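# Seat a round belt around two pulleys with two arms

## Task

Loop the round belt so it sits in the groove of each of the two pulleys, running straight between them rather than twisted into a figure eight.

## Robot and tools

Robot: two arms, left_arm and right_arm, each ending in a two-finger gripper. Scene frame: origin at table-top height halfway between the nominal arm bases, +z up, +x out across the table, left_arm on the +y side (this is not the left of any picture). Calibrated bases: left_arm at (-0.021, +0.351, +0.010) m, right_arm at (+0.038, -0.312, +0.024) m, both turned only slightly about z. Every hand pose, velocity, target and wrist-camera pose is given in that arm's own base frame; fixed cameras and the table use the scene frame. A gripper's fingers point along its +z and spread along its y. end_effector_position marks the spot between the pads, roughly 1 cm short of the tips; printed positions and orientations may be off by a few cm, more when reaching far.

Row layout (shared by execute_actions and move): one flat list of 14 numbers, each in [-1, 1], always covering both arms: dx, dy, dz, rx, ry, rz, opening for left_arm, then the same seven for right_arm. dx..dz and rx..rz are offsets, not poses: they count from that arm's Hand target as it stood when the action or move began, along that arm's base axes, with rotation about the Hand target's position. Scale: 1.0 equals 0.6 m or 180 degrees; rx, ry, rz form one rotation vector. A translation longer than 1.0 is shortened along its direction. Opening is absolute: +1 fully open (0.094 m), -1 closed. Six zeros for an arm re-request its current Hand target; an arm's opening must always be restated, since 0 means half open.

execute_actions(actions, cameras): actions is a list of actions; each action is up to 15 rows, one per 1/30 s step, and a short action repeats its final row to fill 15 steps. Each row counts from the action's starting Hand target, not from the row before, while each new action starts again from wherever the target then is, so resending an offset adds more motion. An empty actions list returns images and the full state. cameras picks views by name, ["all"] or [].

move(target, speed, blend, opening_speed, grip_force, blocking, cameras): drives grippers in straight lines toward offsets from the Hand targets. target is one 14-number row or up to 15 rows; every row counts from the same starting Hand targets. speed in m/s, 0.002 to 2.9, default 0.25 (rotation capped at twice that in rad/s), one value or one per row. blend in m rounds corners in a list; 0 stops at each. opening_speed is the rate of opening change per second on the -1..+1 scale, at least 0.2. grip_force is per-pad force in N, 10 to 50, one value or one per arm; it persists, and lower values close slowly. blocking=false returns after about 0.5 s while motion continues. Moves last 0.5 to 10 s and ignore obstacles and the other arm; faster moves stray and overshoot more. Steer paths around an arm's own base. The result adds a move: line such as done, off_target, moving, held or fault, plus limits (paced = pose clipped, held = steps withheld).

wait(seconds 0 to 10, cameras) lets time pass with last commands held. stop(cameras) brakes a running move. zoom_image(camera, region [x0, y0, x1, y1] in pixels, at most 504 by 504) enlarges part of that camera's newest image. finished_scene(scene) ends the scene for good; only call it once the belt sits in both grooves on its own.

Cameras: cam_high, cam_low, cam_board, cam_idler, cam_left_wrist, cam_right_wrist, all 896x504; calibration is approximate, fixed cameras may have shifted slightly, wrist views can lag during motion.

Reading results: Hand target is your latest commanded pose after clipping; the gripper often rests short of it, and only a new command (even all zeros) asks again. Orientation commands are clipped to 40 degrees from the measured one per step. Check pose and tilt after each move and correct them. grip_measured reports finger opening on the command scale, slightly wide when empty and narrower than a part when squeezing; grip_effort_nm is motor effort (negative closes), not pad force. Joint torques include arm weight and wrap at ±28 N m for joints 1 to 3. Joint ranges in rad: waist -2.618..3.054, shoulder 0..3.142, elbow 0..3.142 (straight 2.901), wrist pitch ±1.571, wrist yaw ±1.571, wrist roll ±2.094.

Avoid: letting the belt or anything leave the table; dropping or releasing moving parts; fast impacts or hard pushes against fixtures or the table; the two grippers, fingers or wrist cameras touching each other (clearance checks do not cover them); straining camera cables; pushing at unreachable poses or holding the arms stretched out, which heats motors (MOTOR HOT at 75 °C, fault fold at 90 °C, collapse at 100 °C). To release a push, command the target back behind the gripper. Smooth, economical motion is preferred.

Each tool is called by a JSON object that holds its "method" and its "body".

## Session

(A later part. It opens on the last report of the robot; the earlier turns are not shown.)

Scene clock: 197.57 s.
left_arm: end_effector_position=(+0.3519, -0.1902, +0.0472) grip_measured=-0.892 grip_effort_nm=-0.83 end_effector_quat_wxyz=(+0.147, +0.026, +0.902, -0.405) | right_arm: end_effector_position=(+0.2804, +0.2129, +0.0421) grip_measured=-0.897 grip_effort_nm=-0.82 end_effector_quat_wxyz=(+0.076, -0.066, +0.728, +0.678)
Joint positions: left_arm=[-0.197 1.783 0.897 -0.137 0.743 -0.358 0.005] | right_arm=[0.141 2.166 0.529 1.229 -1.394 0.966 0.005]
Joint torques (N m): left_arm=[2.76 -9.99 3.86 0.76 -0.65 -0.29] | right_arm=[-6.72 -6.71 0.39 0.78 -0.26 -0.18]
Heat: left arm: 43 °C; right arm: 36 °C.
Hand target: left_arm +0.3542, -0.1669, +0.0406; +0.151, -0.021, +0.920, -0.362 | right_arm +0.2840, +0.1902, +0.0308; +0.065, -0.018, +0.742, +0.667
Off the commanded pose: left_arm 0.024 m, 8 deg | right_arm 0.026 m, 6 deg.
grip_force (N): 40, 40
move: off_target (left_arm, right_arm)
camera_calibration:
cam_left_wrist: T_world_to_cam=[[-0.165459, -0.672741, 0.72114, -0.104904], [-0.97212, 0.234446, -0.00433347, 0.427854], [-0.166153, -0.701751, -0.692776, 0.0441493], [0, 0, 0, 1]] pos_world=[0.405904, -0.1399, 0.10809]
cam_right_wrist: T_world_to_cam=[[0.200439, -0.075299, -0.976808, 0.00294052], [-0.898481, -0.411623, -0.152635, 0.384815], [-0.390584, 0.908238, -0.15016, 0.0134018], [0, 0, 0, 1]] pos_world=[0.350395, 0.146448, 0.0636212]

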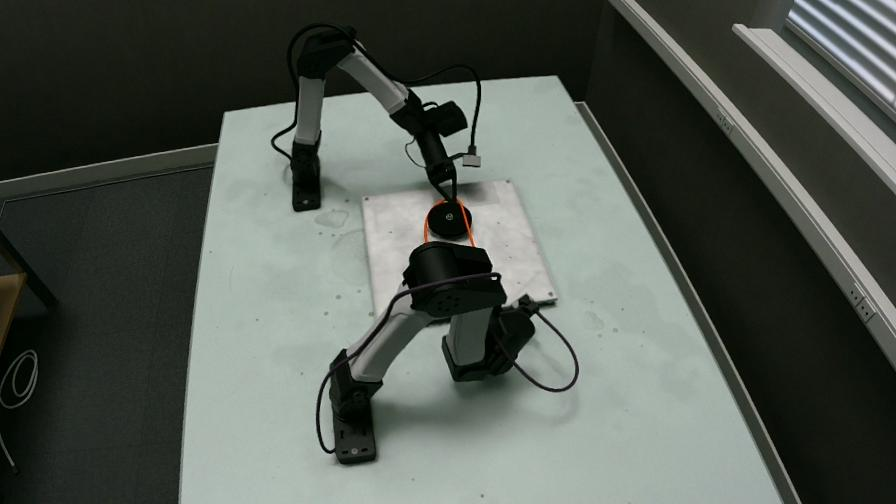

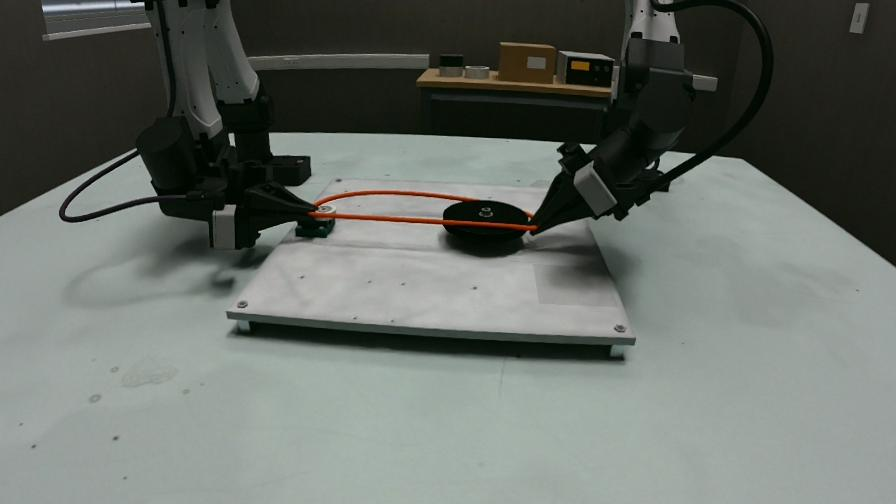

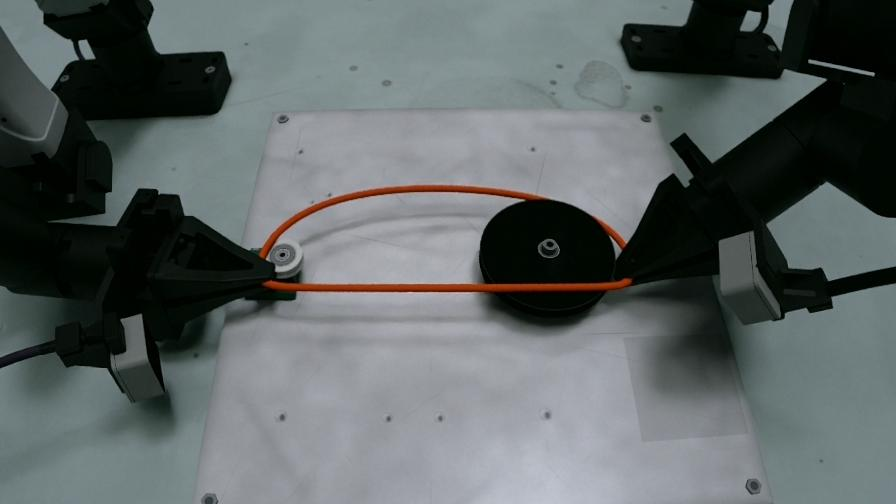

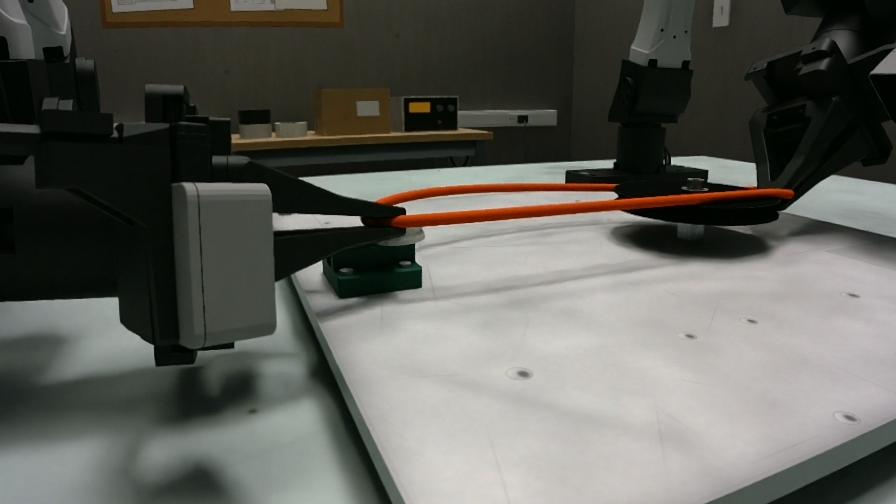

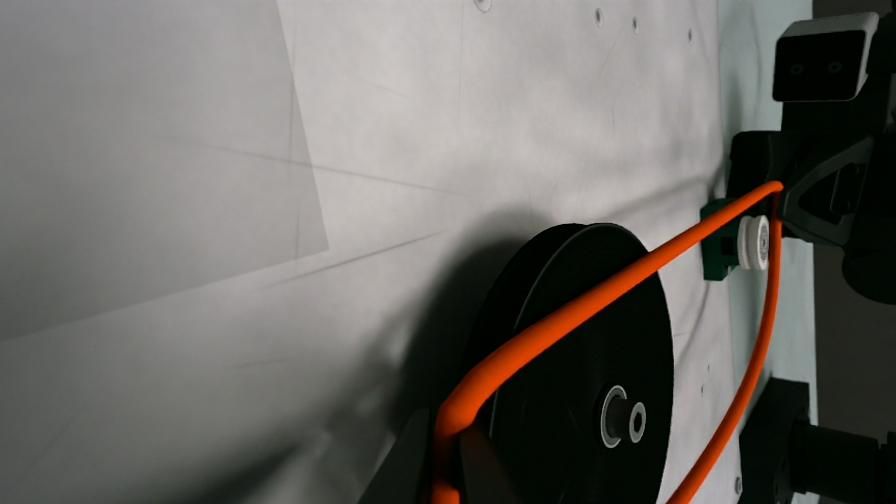

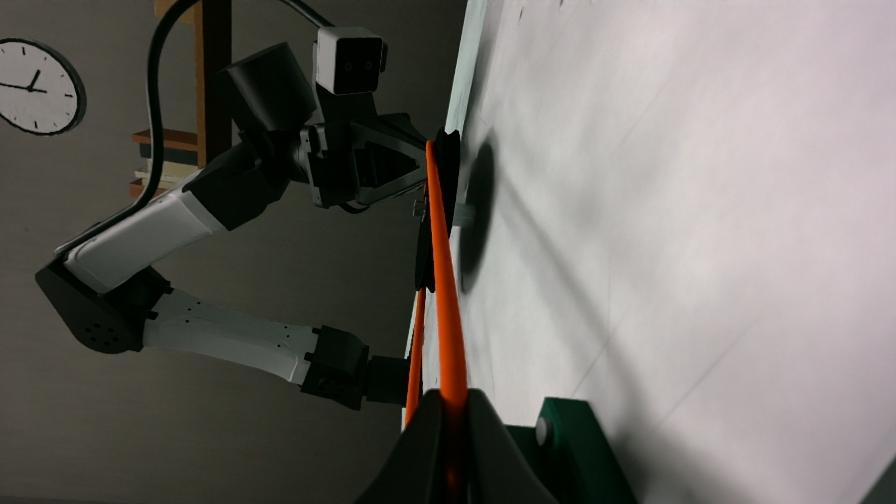

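{"method": "move", "body": {"target": [[0.03,0.025,0.01,0,0,0.0,-1,0.025,0.06,0.015,0,0,0,-1],[0.045,0.035,-0.006,0,0.02,0.0,-1,0.035,0.085,-0.008,0,0.02,0,-1]], "speed": 0.06, "cameras": ["cam_low","cam_board","cam_idler","cam_left_wrist"]}}

{"method": "zoom_image", "body": {"camera": "cam_idler", "region": [560, 130, 860, 290]}}

{"method": "zoom_image", "body": {"camera": "cam_board", "region": [400, 140, 690, 340]}}

Scene clock: 200.87 s.
left_arm: end_effector_position=(+0.3633, -0.1714, +0.0422) grip_measured=-0.892 grip_effort_nm=-0.83 end_effector_quat_wxyz=(+0.103, -0.007, +0.912, -0.397) | right_arm: end_effector_position=(+0.2945, +0.2409, +0.0487) grip_measured=-0.897 grip_effort_nm=-0.83 end_effector_quat_wxyz=(+0.032, -0.038, +0.728, +0.684)
Joint positions: left_arm=[-0.138 1.856 1.021 -0.324 0.76 -0.32 0.005] | right_arm=[0.224 2.204 0.615 1.307 -1.343 1.197 0.005]
Joint torques (N m): left_arm=[4.63 -6.84 7.94 0.73 -0.38 0.24] | right_arm=[-0.02 -3.67 2.99 1.27 0.73 -0.29]
Heat: left arm: 43 °C; right arm: 36 °C.
Hand target: left_arm +0.3813, -0.1459, +0.0370; +0.122, -0.033, +0.924, -0.361 | right_arm +0.3050, +0.2412, +0.0261; +0.041, +0.002, +0.744, +0.667
Off the commanded pose: left_arm 0.032 m, 6 deg | right_arm 0.025 m, 5 deg.
grip_force (N): 40, 40
move: off_target (left_arm, right_arm)
camera_calibration:
cam_left_wrist: T_world_to_cam=[[-0.0687205, -0.68752, 0.722906, -0.12447], [-0.97254, 0.207676, 0.105059, 0.425525], [-0.22236, -0.695835, -0.682912, 0.0766931], [0, 0, 0, 1]] pos_world=[0.42234, -0.120581, 0.0976492]
Images, in order (width x height): cam_low 896x504, cam_board 896x504, cam_idler 896x504, cam_left_wrist 896x504.

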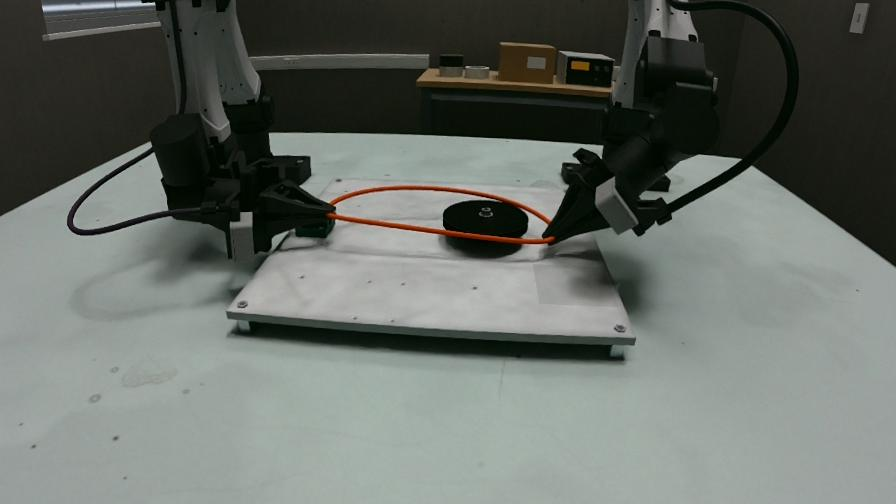

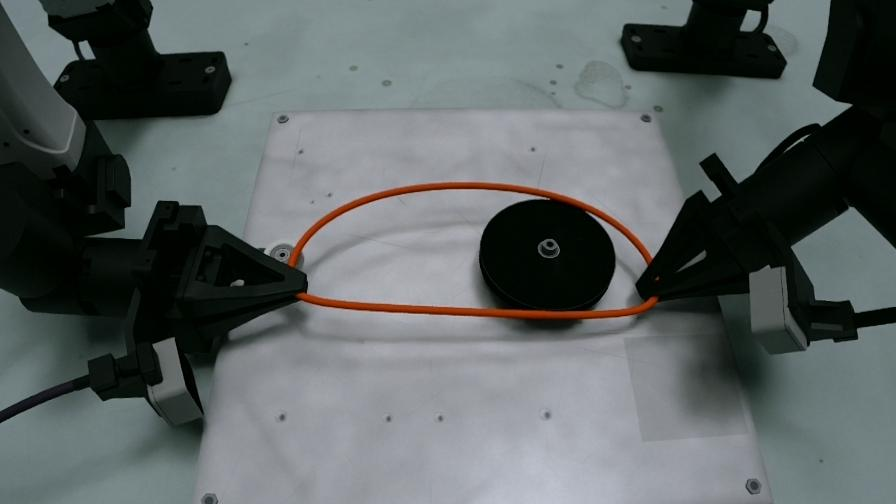

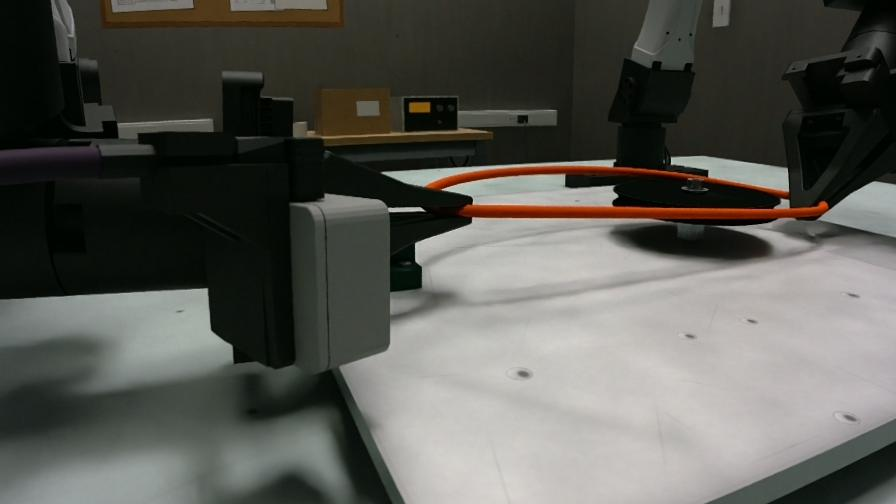

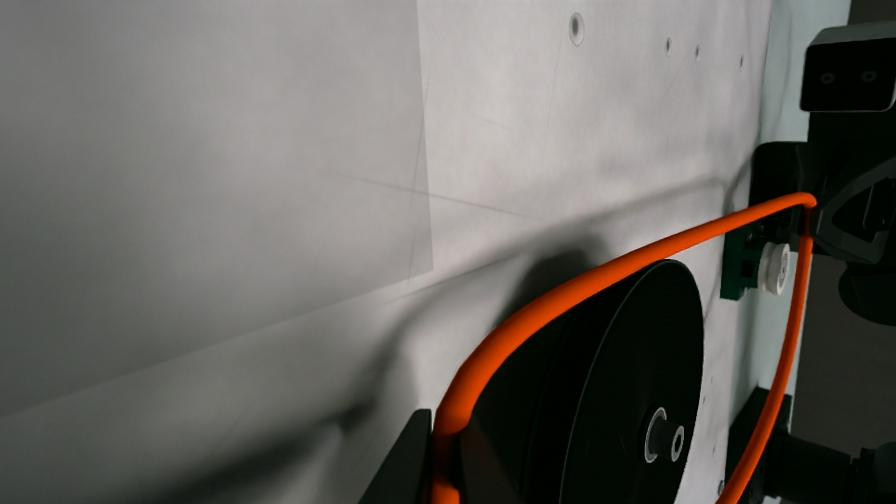

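Scaled by 1.680 from the camera's 896x504 image, which has a finer 1280x720 frame.

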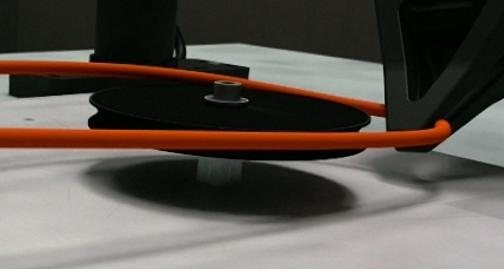

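Scaled by 1.738 from the camera's 896x504 image, which has a finer 1280x720 frame.

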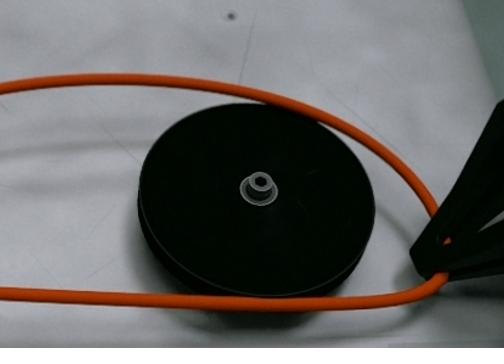

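{"method": "move", "body": {"target": [[0,0.0,-0.003,0,-0.03,0.0,-1,0,0.0,-0.006,0,-0.03,0,-1],[0.0,-0.025,-0.006,0,-0.03,0.0,-1,0.0,-0.085,0.0,0,-0.03,0,-1]], "speed": 0.06, "cameras": ["cam_low","cam_board","cam_idler","cam_left_wrist"]}}

{"method": "zoom_image", "body": {"camera": "cam_idler", "region": [560, 130, 860, 290]}}

{"method": "zoom_image", "body": {"camera": "cam_board", "region": [400, 140, 690, 340]}}

Scene clock: 204.80 s.
left_arm: end_effector_position=(+0.3688, -0.1948, +0.0471) grip_measured=-0.892 grip_effort_nm=-0.83 end_effector_quat_wxyz=(+0.144, +0.034, +0.895, -0.420) | right_arm: end_effector_position=(+0.2919, +0.2097, +0.0320) grip_measured=-0.897 grip_effort_nm=-0.83 end_effector_quat_wxyz=(+0.060, -0.065, +0.727, +0.681)
Joint positions: left_arm=[-0.187 1.856 0.974 -0.144 0.783 -0.342 0.005] | right_arm=[0.123 2.211 0.606 1.11 -1.434 0.903 0.005]
Joint torques (N m): left_arm=[4.77 -9.24 3.69 1.01 -0.95 -0.05] | right_arm=[-5.78 -7.79 1.87 1.05 0.03 -0.23]
Heat: left arm: 43 °C; right arm: 36 °C.
Hand target: left_arm +0.3813, -0.1609, +0.0334; +0.166, -0.016, +0.917, -0.362 | right_arm +0.3050, +0.1903, +0.0260; +0.076, -0.029, +0.741, +0.666
Off the commanded pose: left_arm 0.039 m, 9 deg | right_arm 0.024 m, 5 deg.
grip_force (N): 40, 40
move: off_target (left_arm, right_arm)
camera_calibration:
cam_left_wrist: T_world_to_cam=[[-0.181048, -0.647372, 0.740359, -0.0953436], [-0.966905, 0.254768, -0.0136783, 0.44778], [-0.179765, -0.718334, -0.672073, 0.0443694], [0, 0, 0, 1]] pos_world=[0.423676, -0.143931, 0.106533]
Images, in order (width x height): cam_low 896x504, cam_board 896x504, cam_idler 896x504, cam_left_wrist 896x504.

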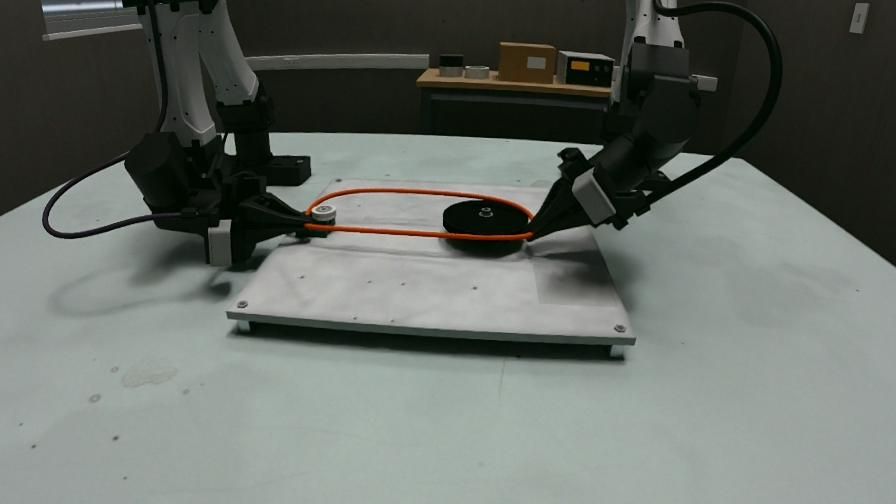

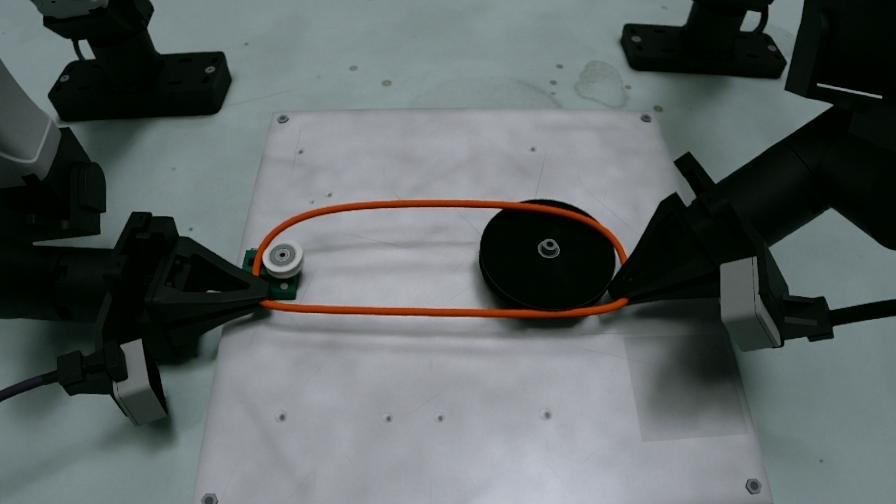

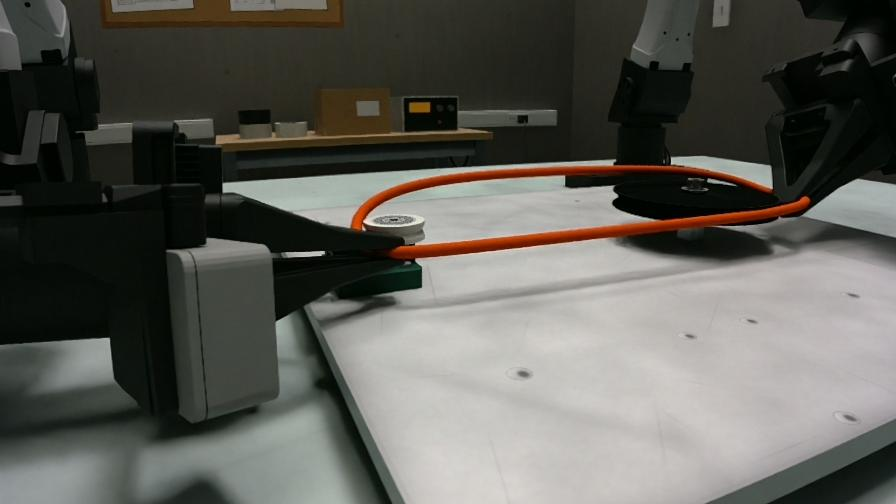

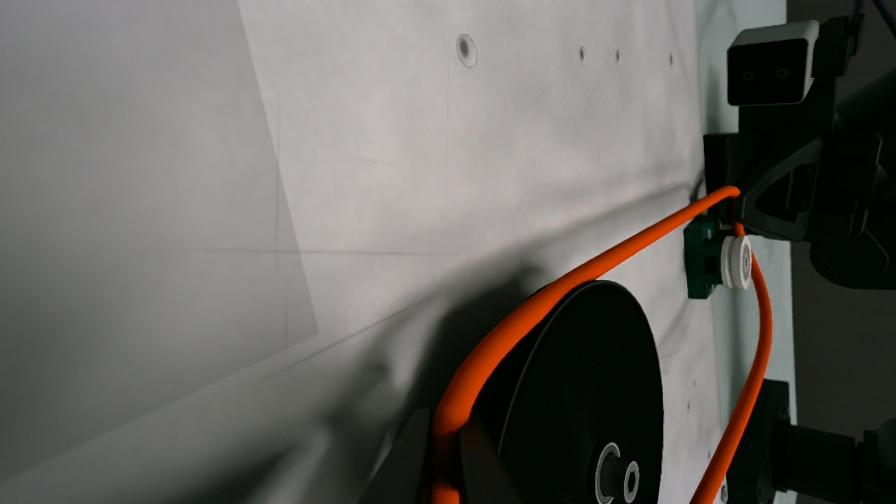

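Scaled by 1.680 from the camera's 896x504 image, which has a finer 1280x720 frame.

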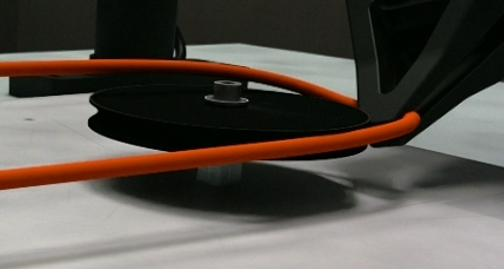

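Scaled by 1.738 from the camera's 896x504 image, which has a finer 1280x720 frame.

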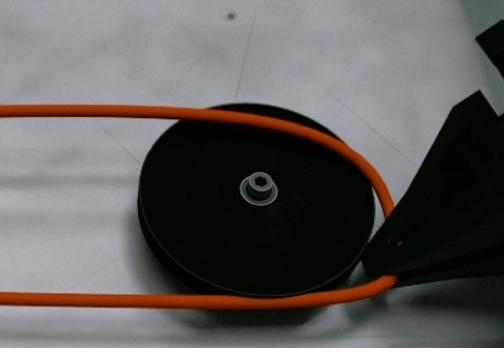

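{"method": "execute_actions", "body": {"actions": []}}

{"method": "zoom_image", "body": {"camera": "cam_board", "region": [300, 100, 750, 400]}}

{"method": "zoom_image", "body": {"camera": "cam_low", "region": [330, 130, 650, 310]}}

{"method": "zoom_image", "body": {"camera": "cam_idler", "region": [400, 130, 860, 350]}}

Scene clock: 208.70 s.
left_arm: end_effector_position=(+0.3688, -0.1948, +0.0471) grip_measured=-0.892 grip_effort_nm=-0.82 end_effector_quat_wxyz=(+0.144, +0.034, +0.895, -0.420) | right_arm: end_effector_position=(+0.2919, +0.2097, +0.0321) grip_measured=-0.897 grip_effort_nm=-0.83 end_effector_quat_wxyz=(+0.060, -0.065, +0.727, +0.681)
Joint positions: left_arm=[-0.187 1.856 0.974 -0.144 0.783 -0.342 0.005] | right_arm=[0.123 2.21 0.606 1.11 -1.434 0.903 0.005]
Joint velocities: within noise
Joint torques (N m): left_arm=[4.75 -9.24 3.69 1.01 -0.95 -0.04] | right_arm=[-5.87 -7.94 1.87 1.02 0.05 -0.22]
Motor temperatures (°C): left_arm=[27 43 34 32 26 25 28] | right_arm=[26 36 30 34 24 27 27]
Heat: left arm: 43 °C; right arm: 36 °C.
Hand target: left_arm +0.3813, -0.1609, +0.0334; +0.166, -0.016, +0.917, -0.362 | right_arm +0.3050, +0.1903, +0.0261; +0.077, -0.029, +0.741, +0.666
Tool commands: left_gripper/opening=-1.0 right_gripper/opening=-1.0
Off the commanded pose: left_arm 0.039 m, 9 deg | right_arm 0.024 m, 5 deg.
grip_force (N): 40, 40
camera_calibration:
cam_left_wrist: T_world_to_cam=[[-0.181048, -0.647372, 0.740359, -0.0953436], [-0.966905, 0.254768, -0.0136783, 0.44778], [-0.179765, -0.718334, -0.672073, 0.0443694], [0, 0, 0, 1]] pos_world=[0.423676, -0.143931, 0.106533]
cam_right_wrist: T_world_to_cam=[[0.177541, -0.0661788, -0.981886, -0.00445393], [-0.893036, -0.430038, -0.132491, 0.393836], [-0.41348, 0.900382, -0.135449, 0.0272222], [0, 0, 0, 1]] pos_world=[0.363756, 0.144559, 0.0514937]

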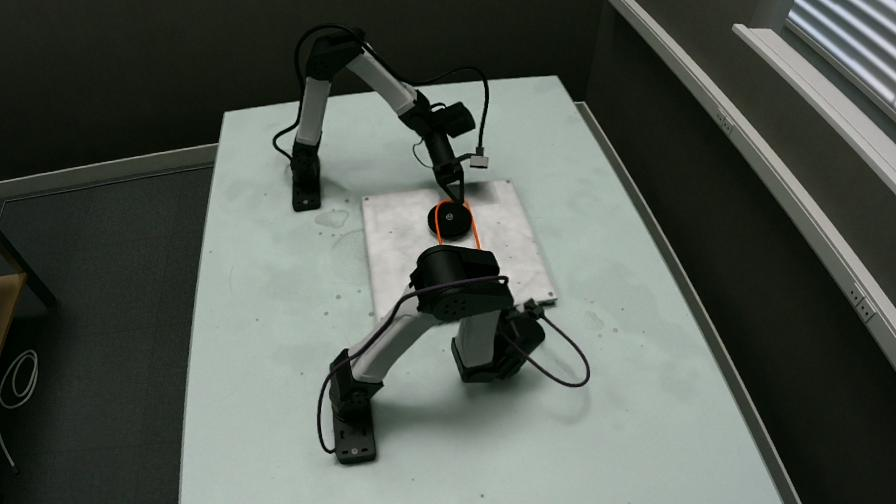

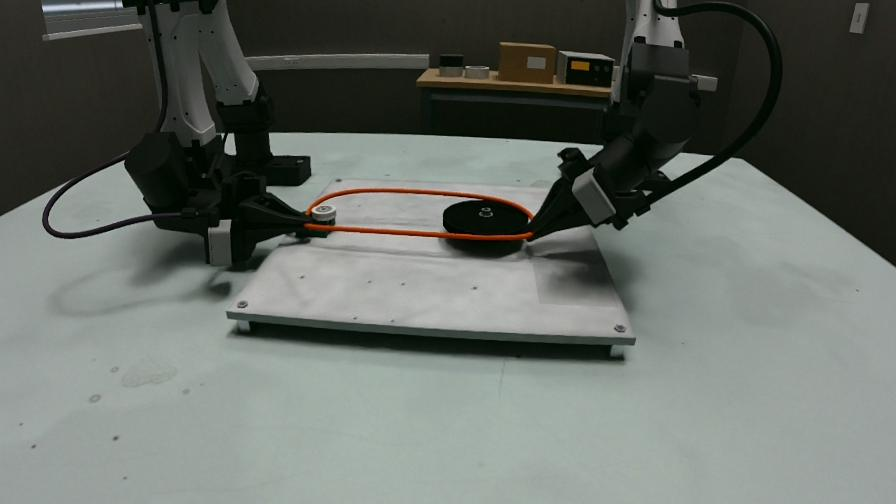

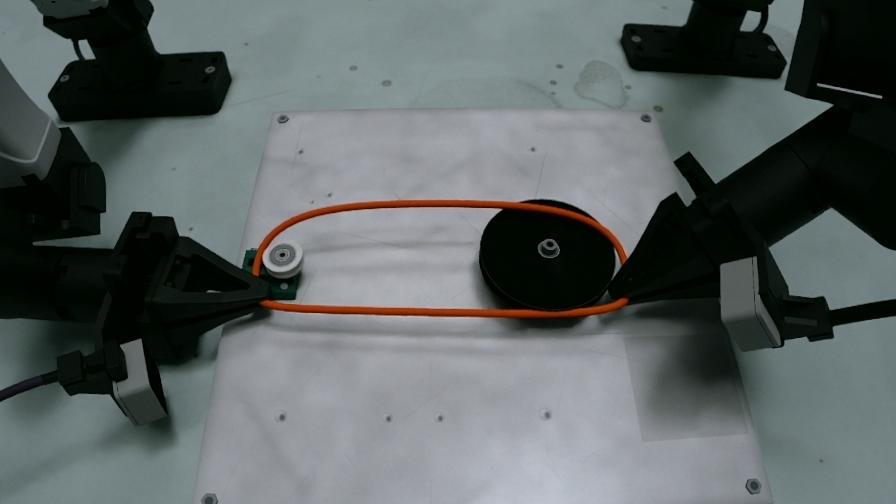

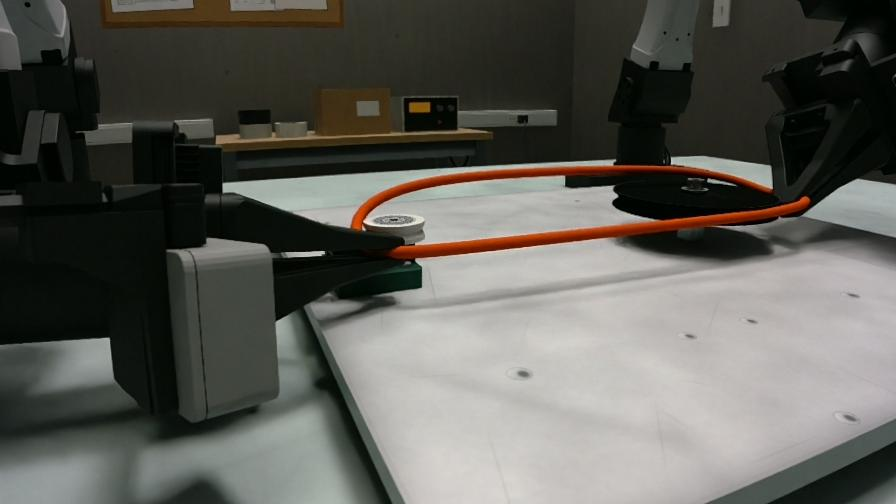

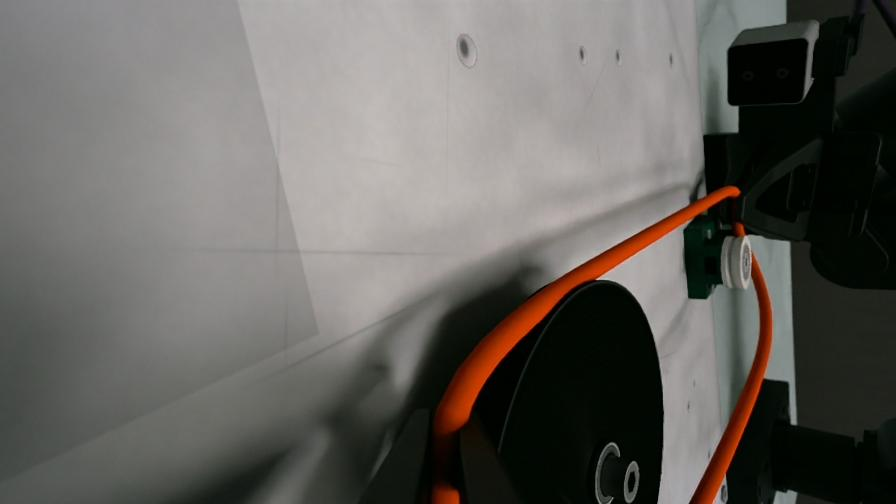

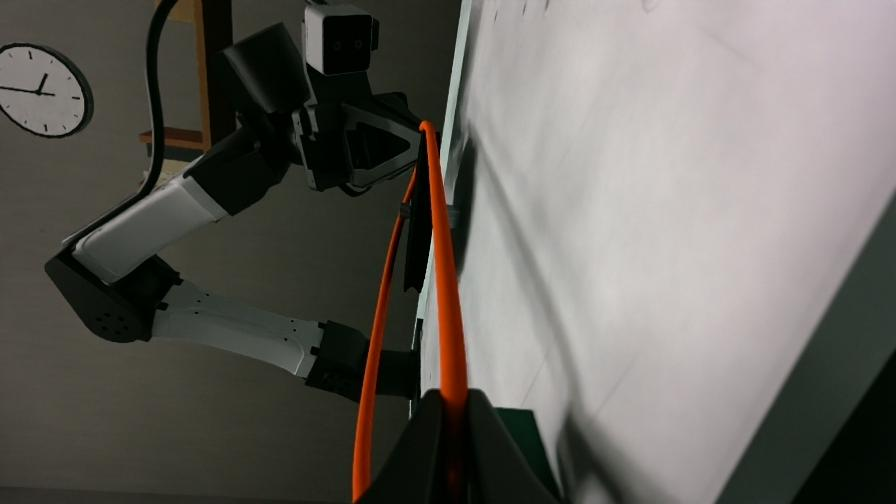

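Scaled by 1.120 from the camera's 896x504 image, which has a finer 1280x720 frame.

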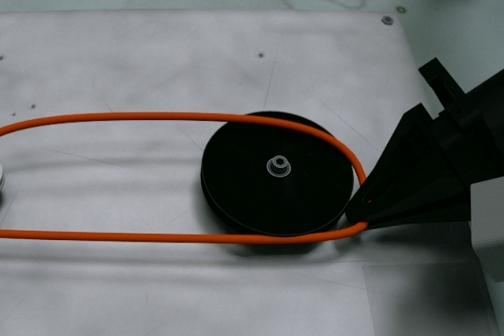

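Scaled by 1.575 from the camera's 896x504 image, which has a finer 1280x720 frame.

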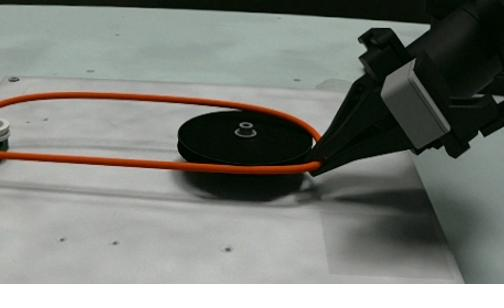

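Scaled by 1.096 from the camera's 896x504 image, which has a finer 1280x720 frame.

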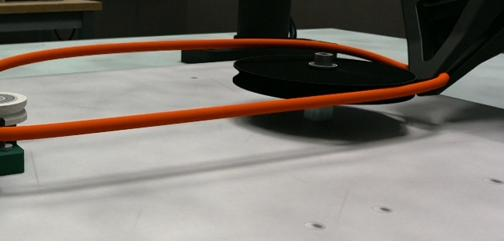

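{"method": "move", "body": {"target": [-0.02,0,0.005,0,-0.02,0,-1,-0.02,0.08,0.005,0,-0.02,0,-1], "speed": 0.1, "cameras": ["cam_board","cam_low","cam_idler"]}}

{"method": "zoom_image", "body": {"camera": "cam_low", "region": [330, 130, 650, 310]}}

{"method": "zoom_image", "body": {"camera": "cam_idler", "region": [560, 130, 860, 290]}}

Scene clock: 211.53 s.
left_arm: end_effector_position=(+0.3589, -0.1870, +0.0449) grip_measured=-0.892 grip_effort_nm=-0.83 end_effector_quat_wxyz=(+0.170, +0.028, +0.896, -0.409) | right_arm: end_effector_position=(+0.2981, +0.2310, +0.0387) grip_measured=-0.897 grip_effort_nm=-0.83 end_effector_quat_wxyz=(+0.104, -0.058, +0.733, +0.670)
Joint positions: left_arm=[-0.184 1.793 0.869 -0.051 0.746 -0.361 0.005] | right_arm=[0.201 2.223 0.571 1.359 -1.284 1.056 0.005]
Joint torques (N m): left_arm=[3.59 -8.85 3.82 1.16 -0.71 0.14] | right_arm=[2.43 -5.26 1.57 1.96 0.21 0.03]
Heat: left arm: 43 °C; right arm: 36 °C.
Hand target: left_arm +0.3692, -0.1610, +0.0363; +0.194, -0.004, +0.911, -0.363 | right_arm +0.2930, +0.2382, +0.0291; +0.100, -0.050, +0.738, +0.665
Off the commanded pose: left_arm 0.029 m, 7 deg | right_arm 0.013 m, 1 deg.
grip_force (N): 40, 40
move: off_target (left_arm, right_arm)
Images, in order (width x height): cam_low 896x504, cam_board 896x504, cam_idler 896x504.

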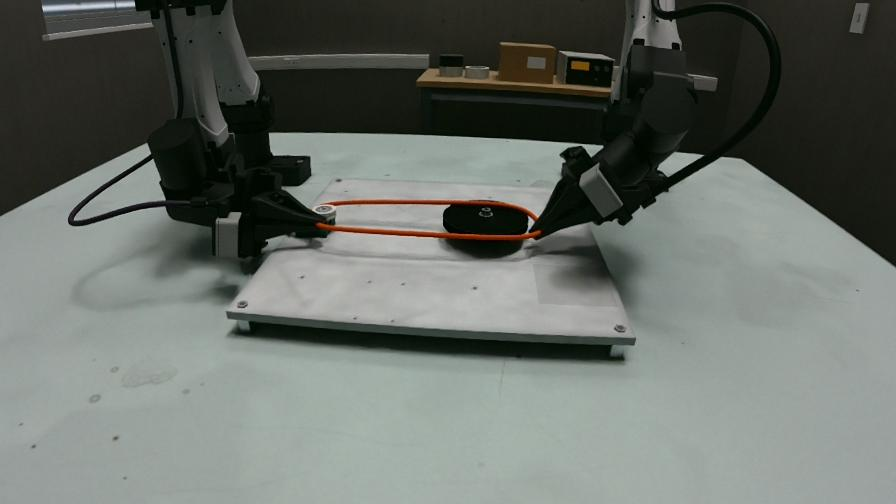

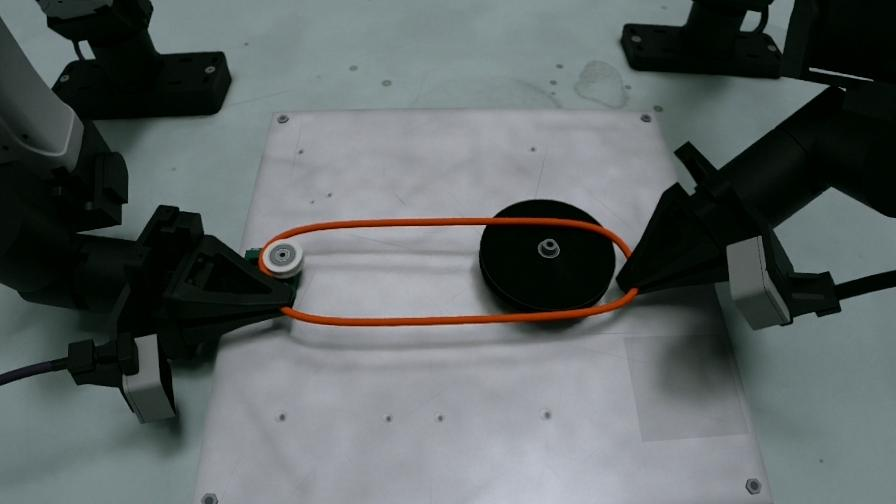

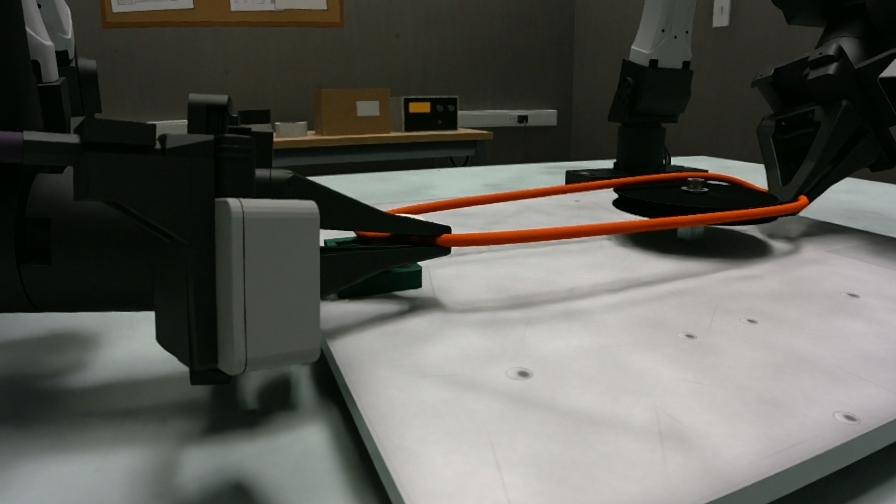

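Scaled by 1.575 from the camera's 896x504 image, which has a finer 1280x720 frame.

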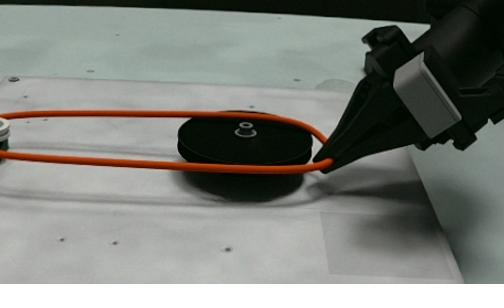

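Scaled by 1.680 from the camera's 896x504 image, which has a finer 1280x720 frame.

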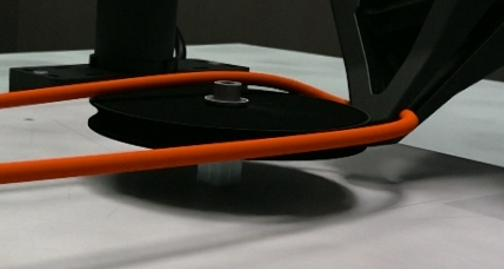

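{"method": "move", "body": {"target": [[-0.06,0.01,0,0,0,0.12,-1,0,0,0,0,0,0,-1],[-0.12,0.005,0,0,0,0.25,-1,0,0,0,0,0,0,-1]], "speed": 0.1, "blend": 0.02, "cameras": ["cam_board","cam_low","cam_idler"]}}

{"method": "zoom_image", "body": {"camera": "cam_low", "region": [330, 130, 650, 310]}}

{"method": "zoom_image", "body": {"camera": "cam_idler", "region": [560, 130, 860, 290]}}

Scene clock: 217.47 s.
left_arm: end_effector_position=(+0.3193, -0.1869, +0.0599) grip_measured=-0.893 grip_effort_nm=-0.83 end_effector_quat_wxyz=(+0.329, -0.328, +0.822, -0.331) | right_arm: end_effector_position=(+0.3020, +0.2434, +0.0444) grip_measured=-0.897 grip_effort_nm=-0.83 end_effector_quat_wxyz=(+0.127, -0.073, +0.730, +0.668)
Joint positions: left_arm=[-0.606 1.439 0.434 0.396 -0.162 -1.28 0.005] | right_arm=[0.241 2.223 0.583 1.408 -1.233 1.064 0.005]
Joint torques (N m): left_arm=[-0.29 -8.12 2.28 0.37 -0.84 0] | right_arm=[-1.07 -4.77 0.57 1.64 -0.24 0.11]
Heat: left arm: 42 °C; right arm: 36 °C.
Hand target: left_arm +0.2972, -0.1580, +0.0363; +0.318, -0.353, +0.841, -0.261 | right_arm +0.2930, +0.2382, +0.0290; +0.100, -0.050, +0.738, +0.665
Off the commanded pose: left_arm 0.043 m, 9 deg | right_arm 0.019 m, 4 deg.
grip_force (N): 40, 40
move: off_target (left_arm, right_arm)
Images, in order (width x height): cam_low 896x504, cam_board 896x504, cam_idler 896x504.

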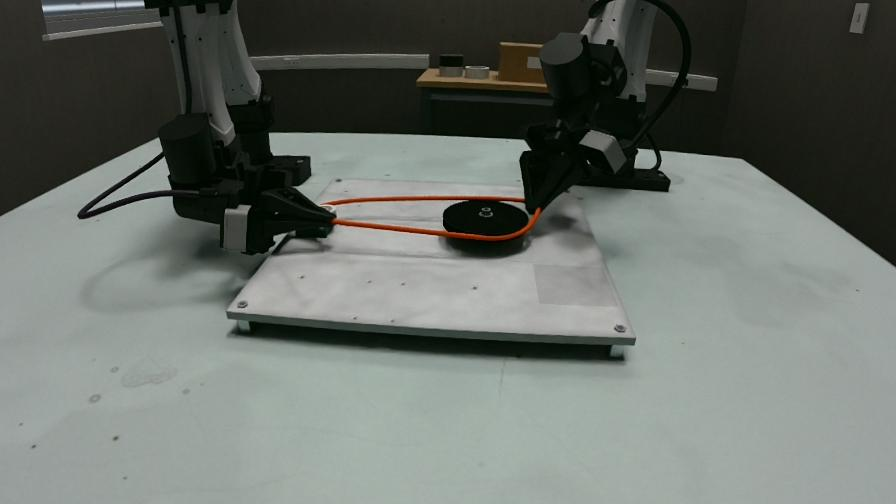

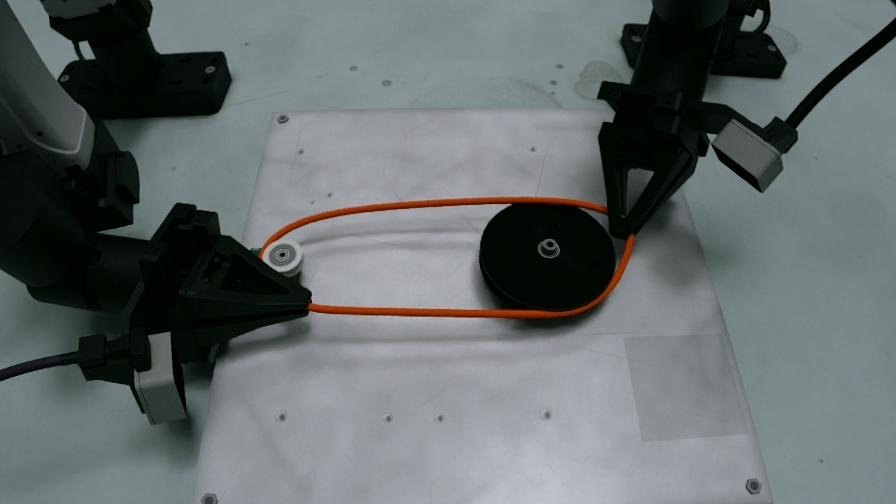

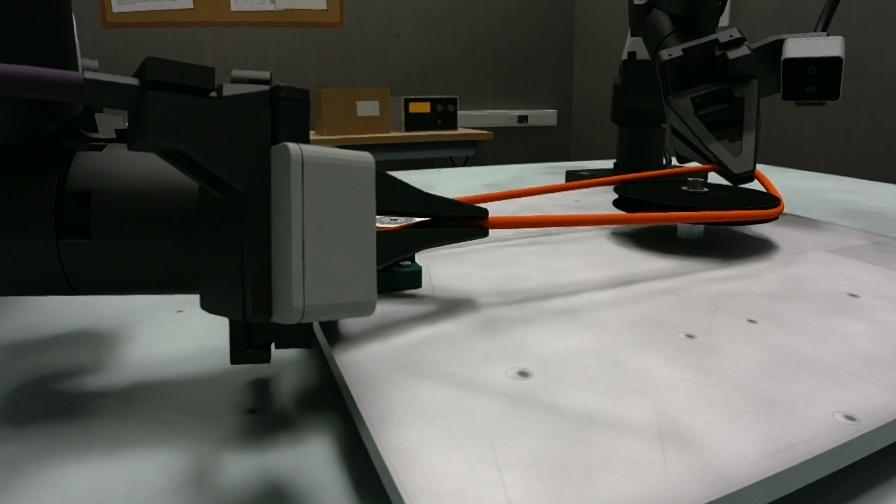

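Scaled by 1.575 from the camera's 896x504 image, which has a finer 1280x720 frame.

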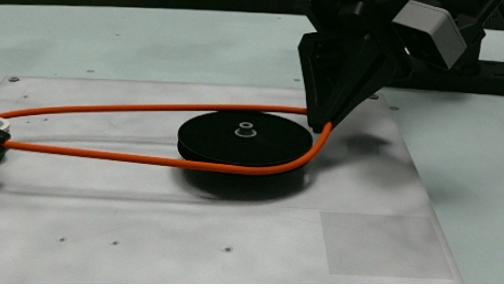

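Scaled by 1.680 from the camera's 896x504 image, which has a finer 1280x720 frame.

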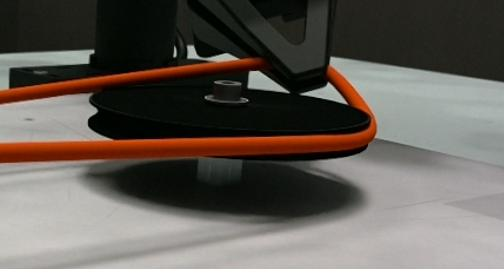

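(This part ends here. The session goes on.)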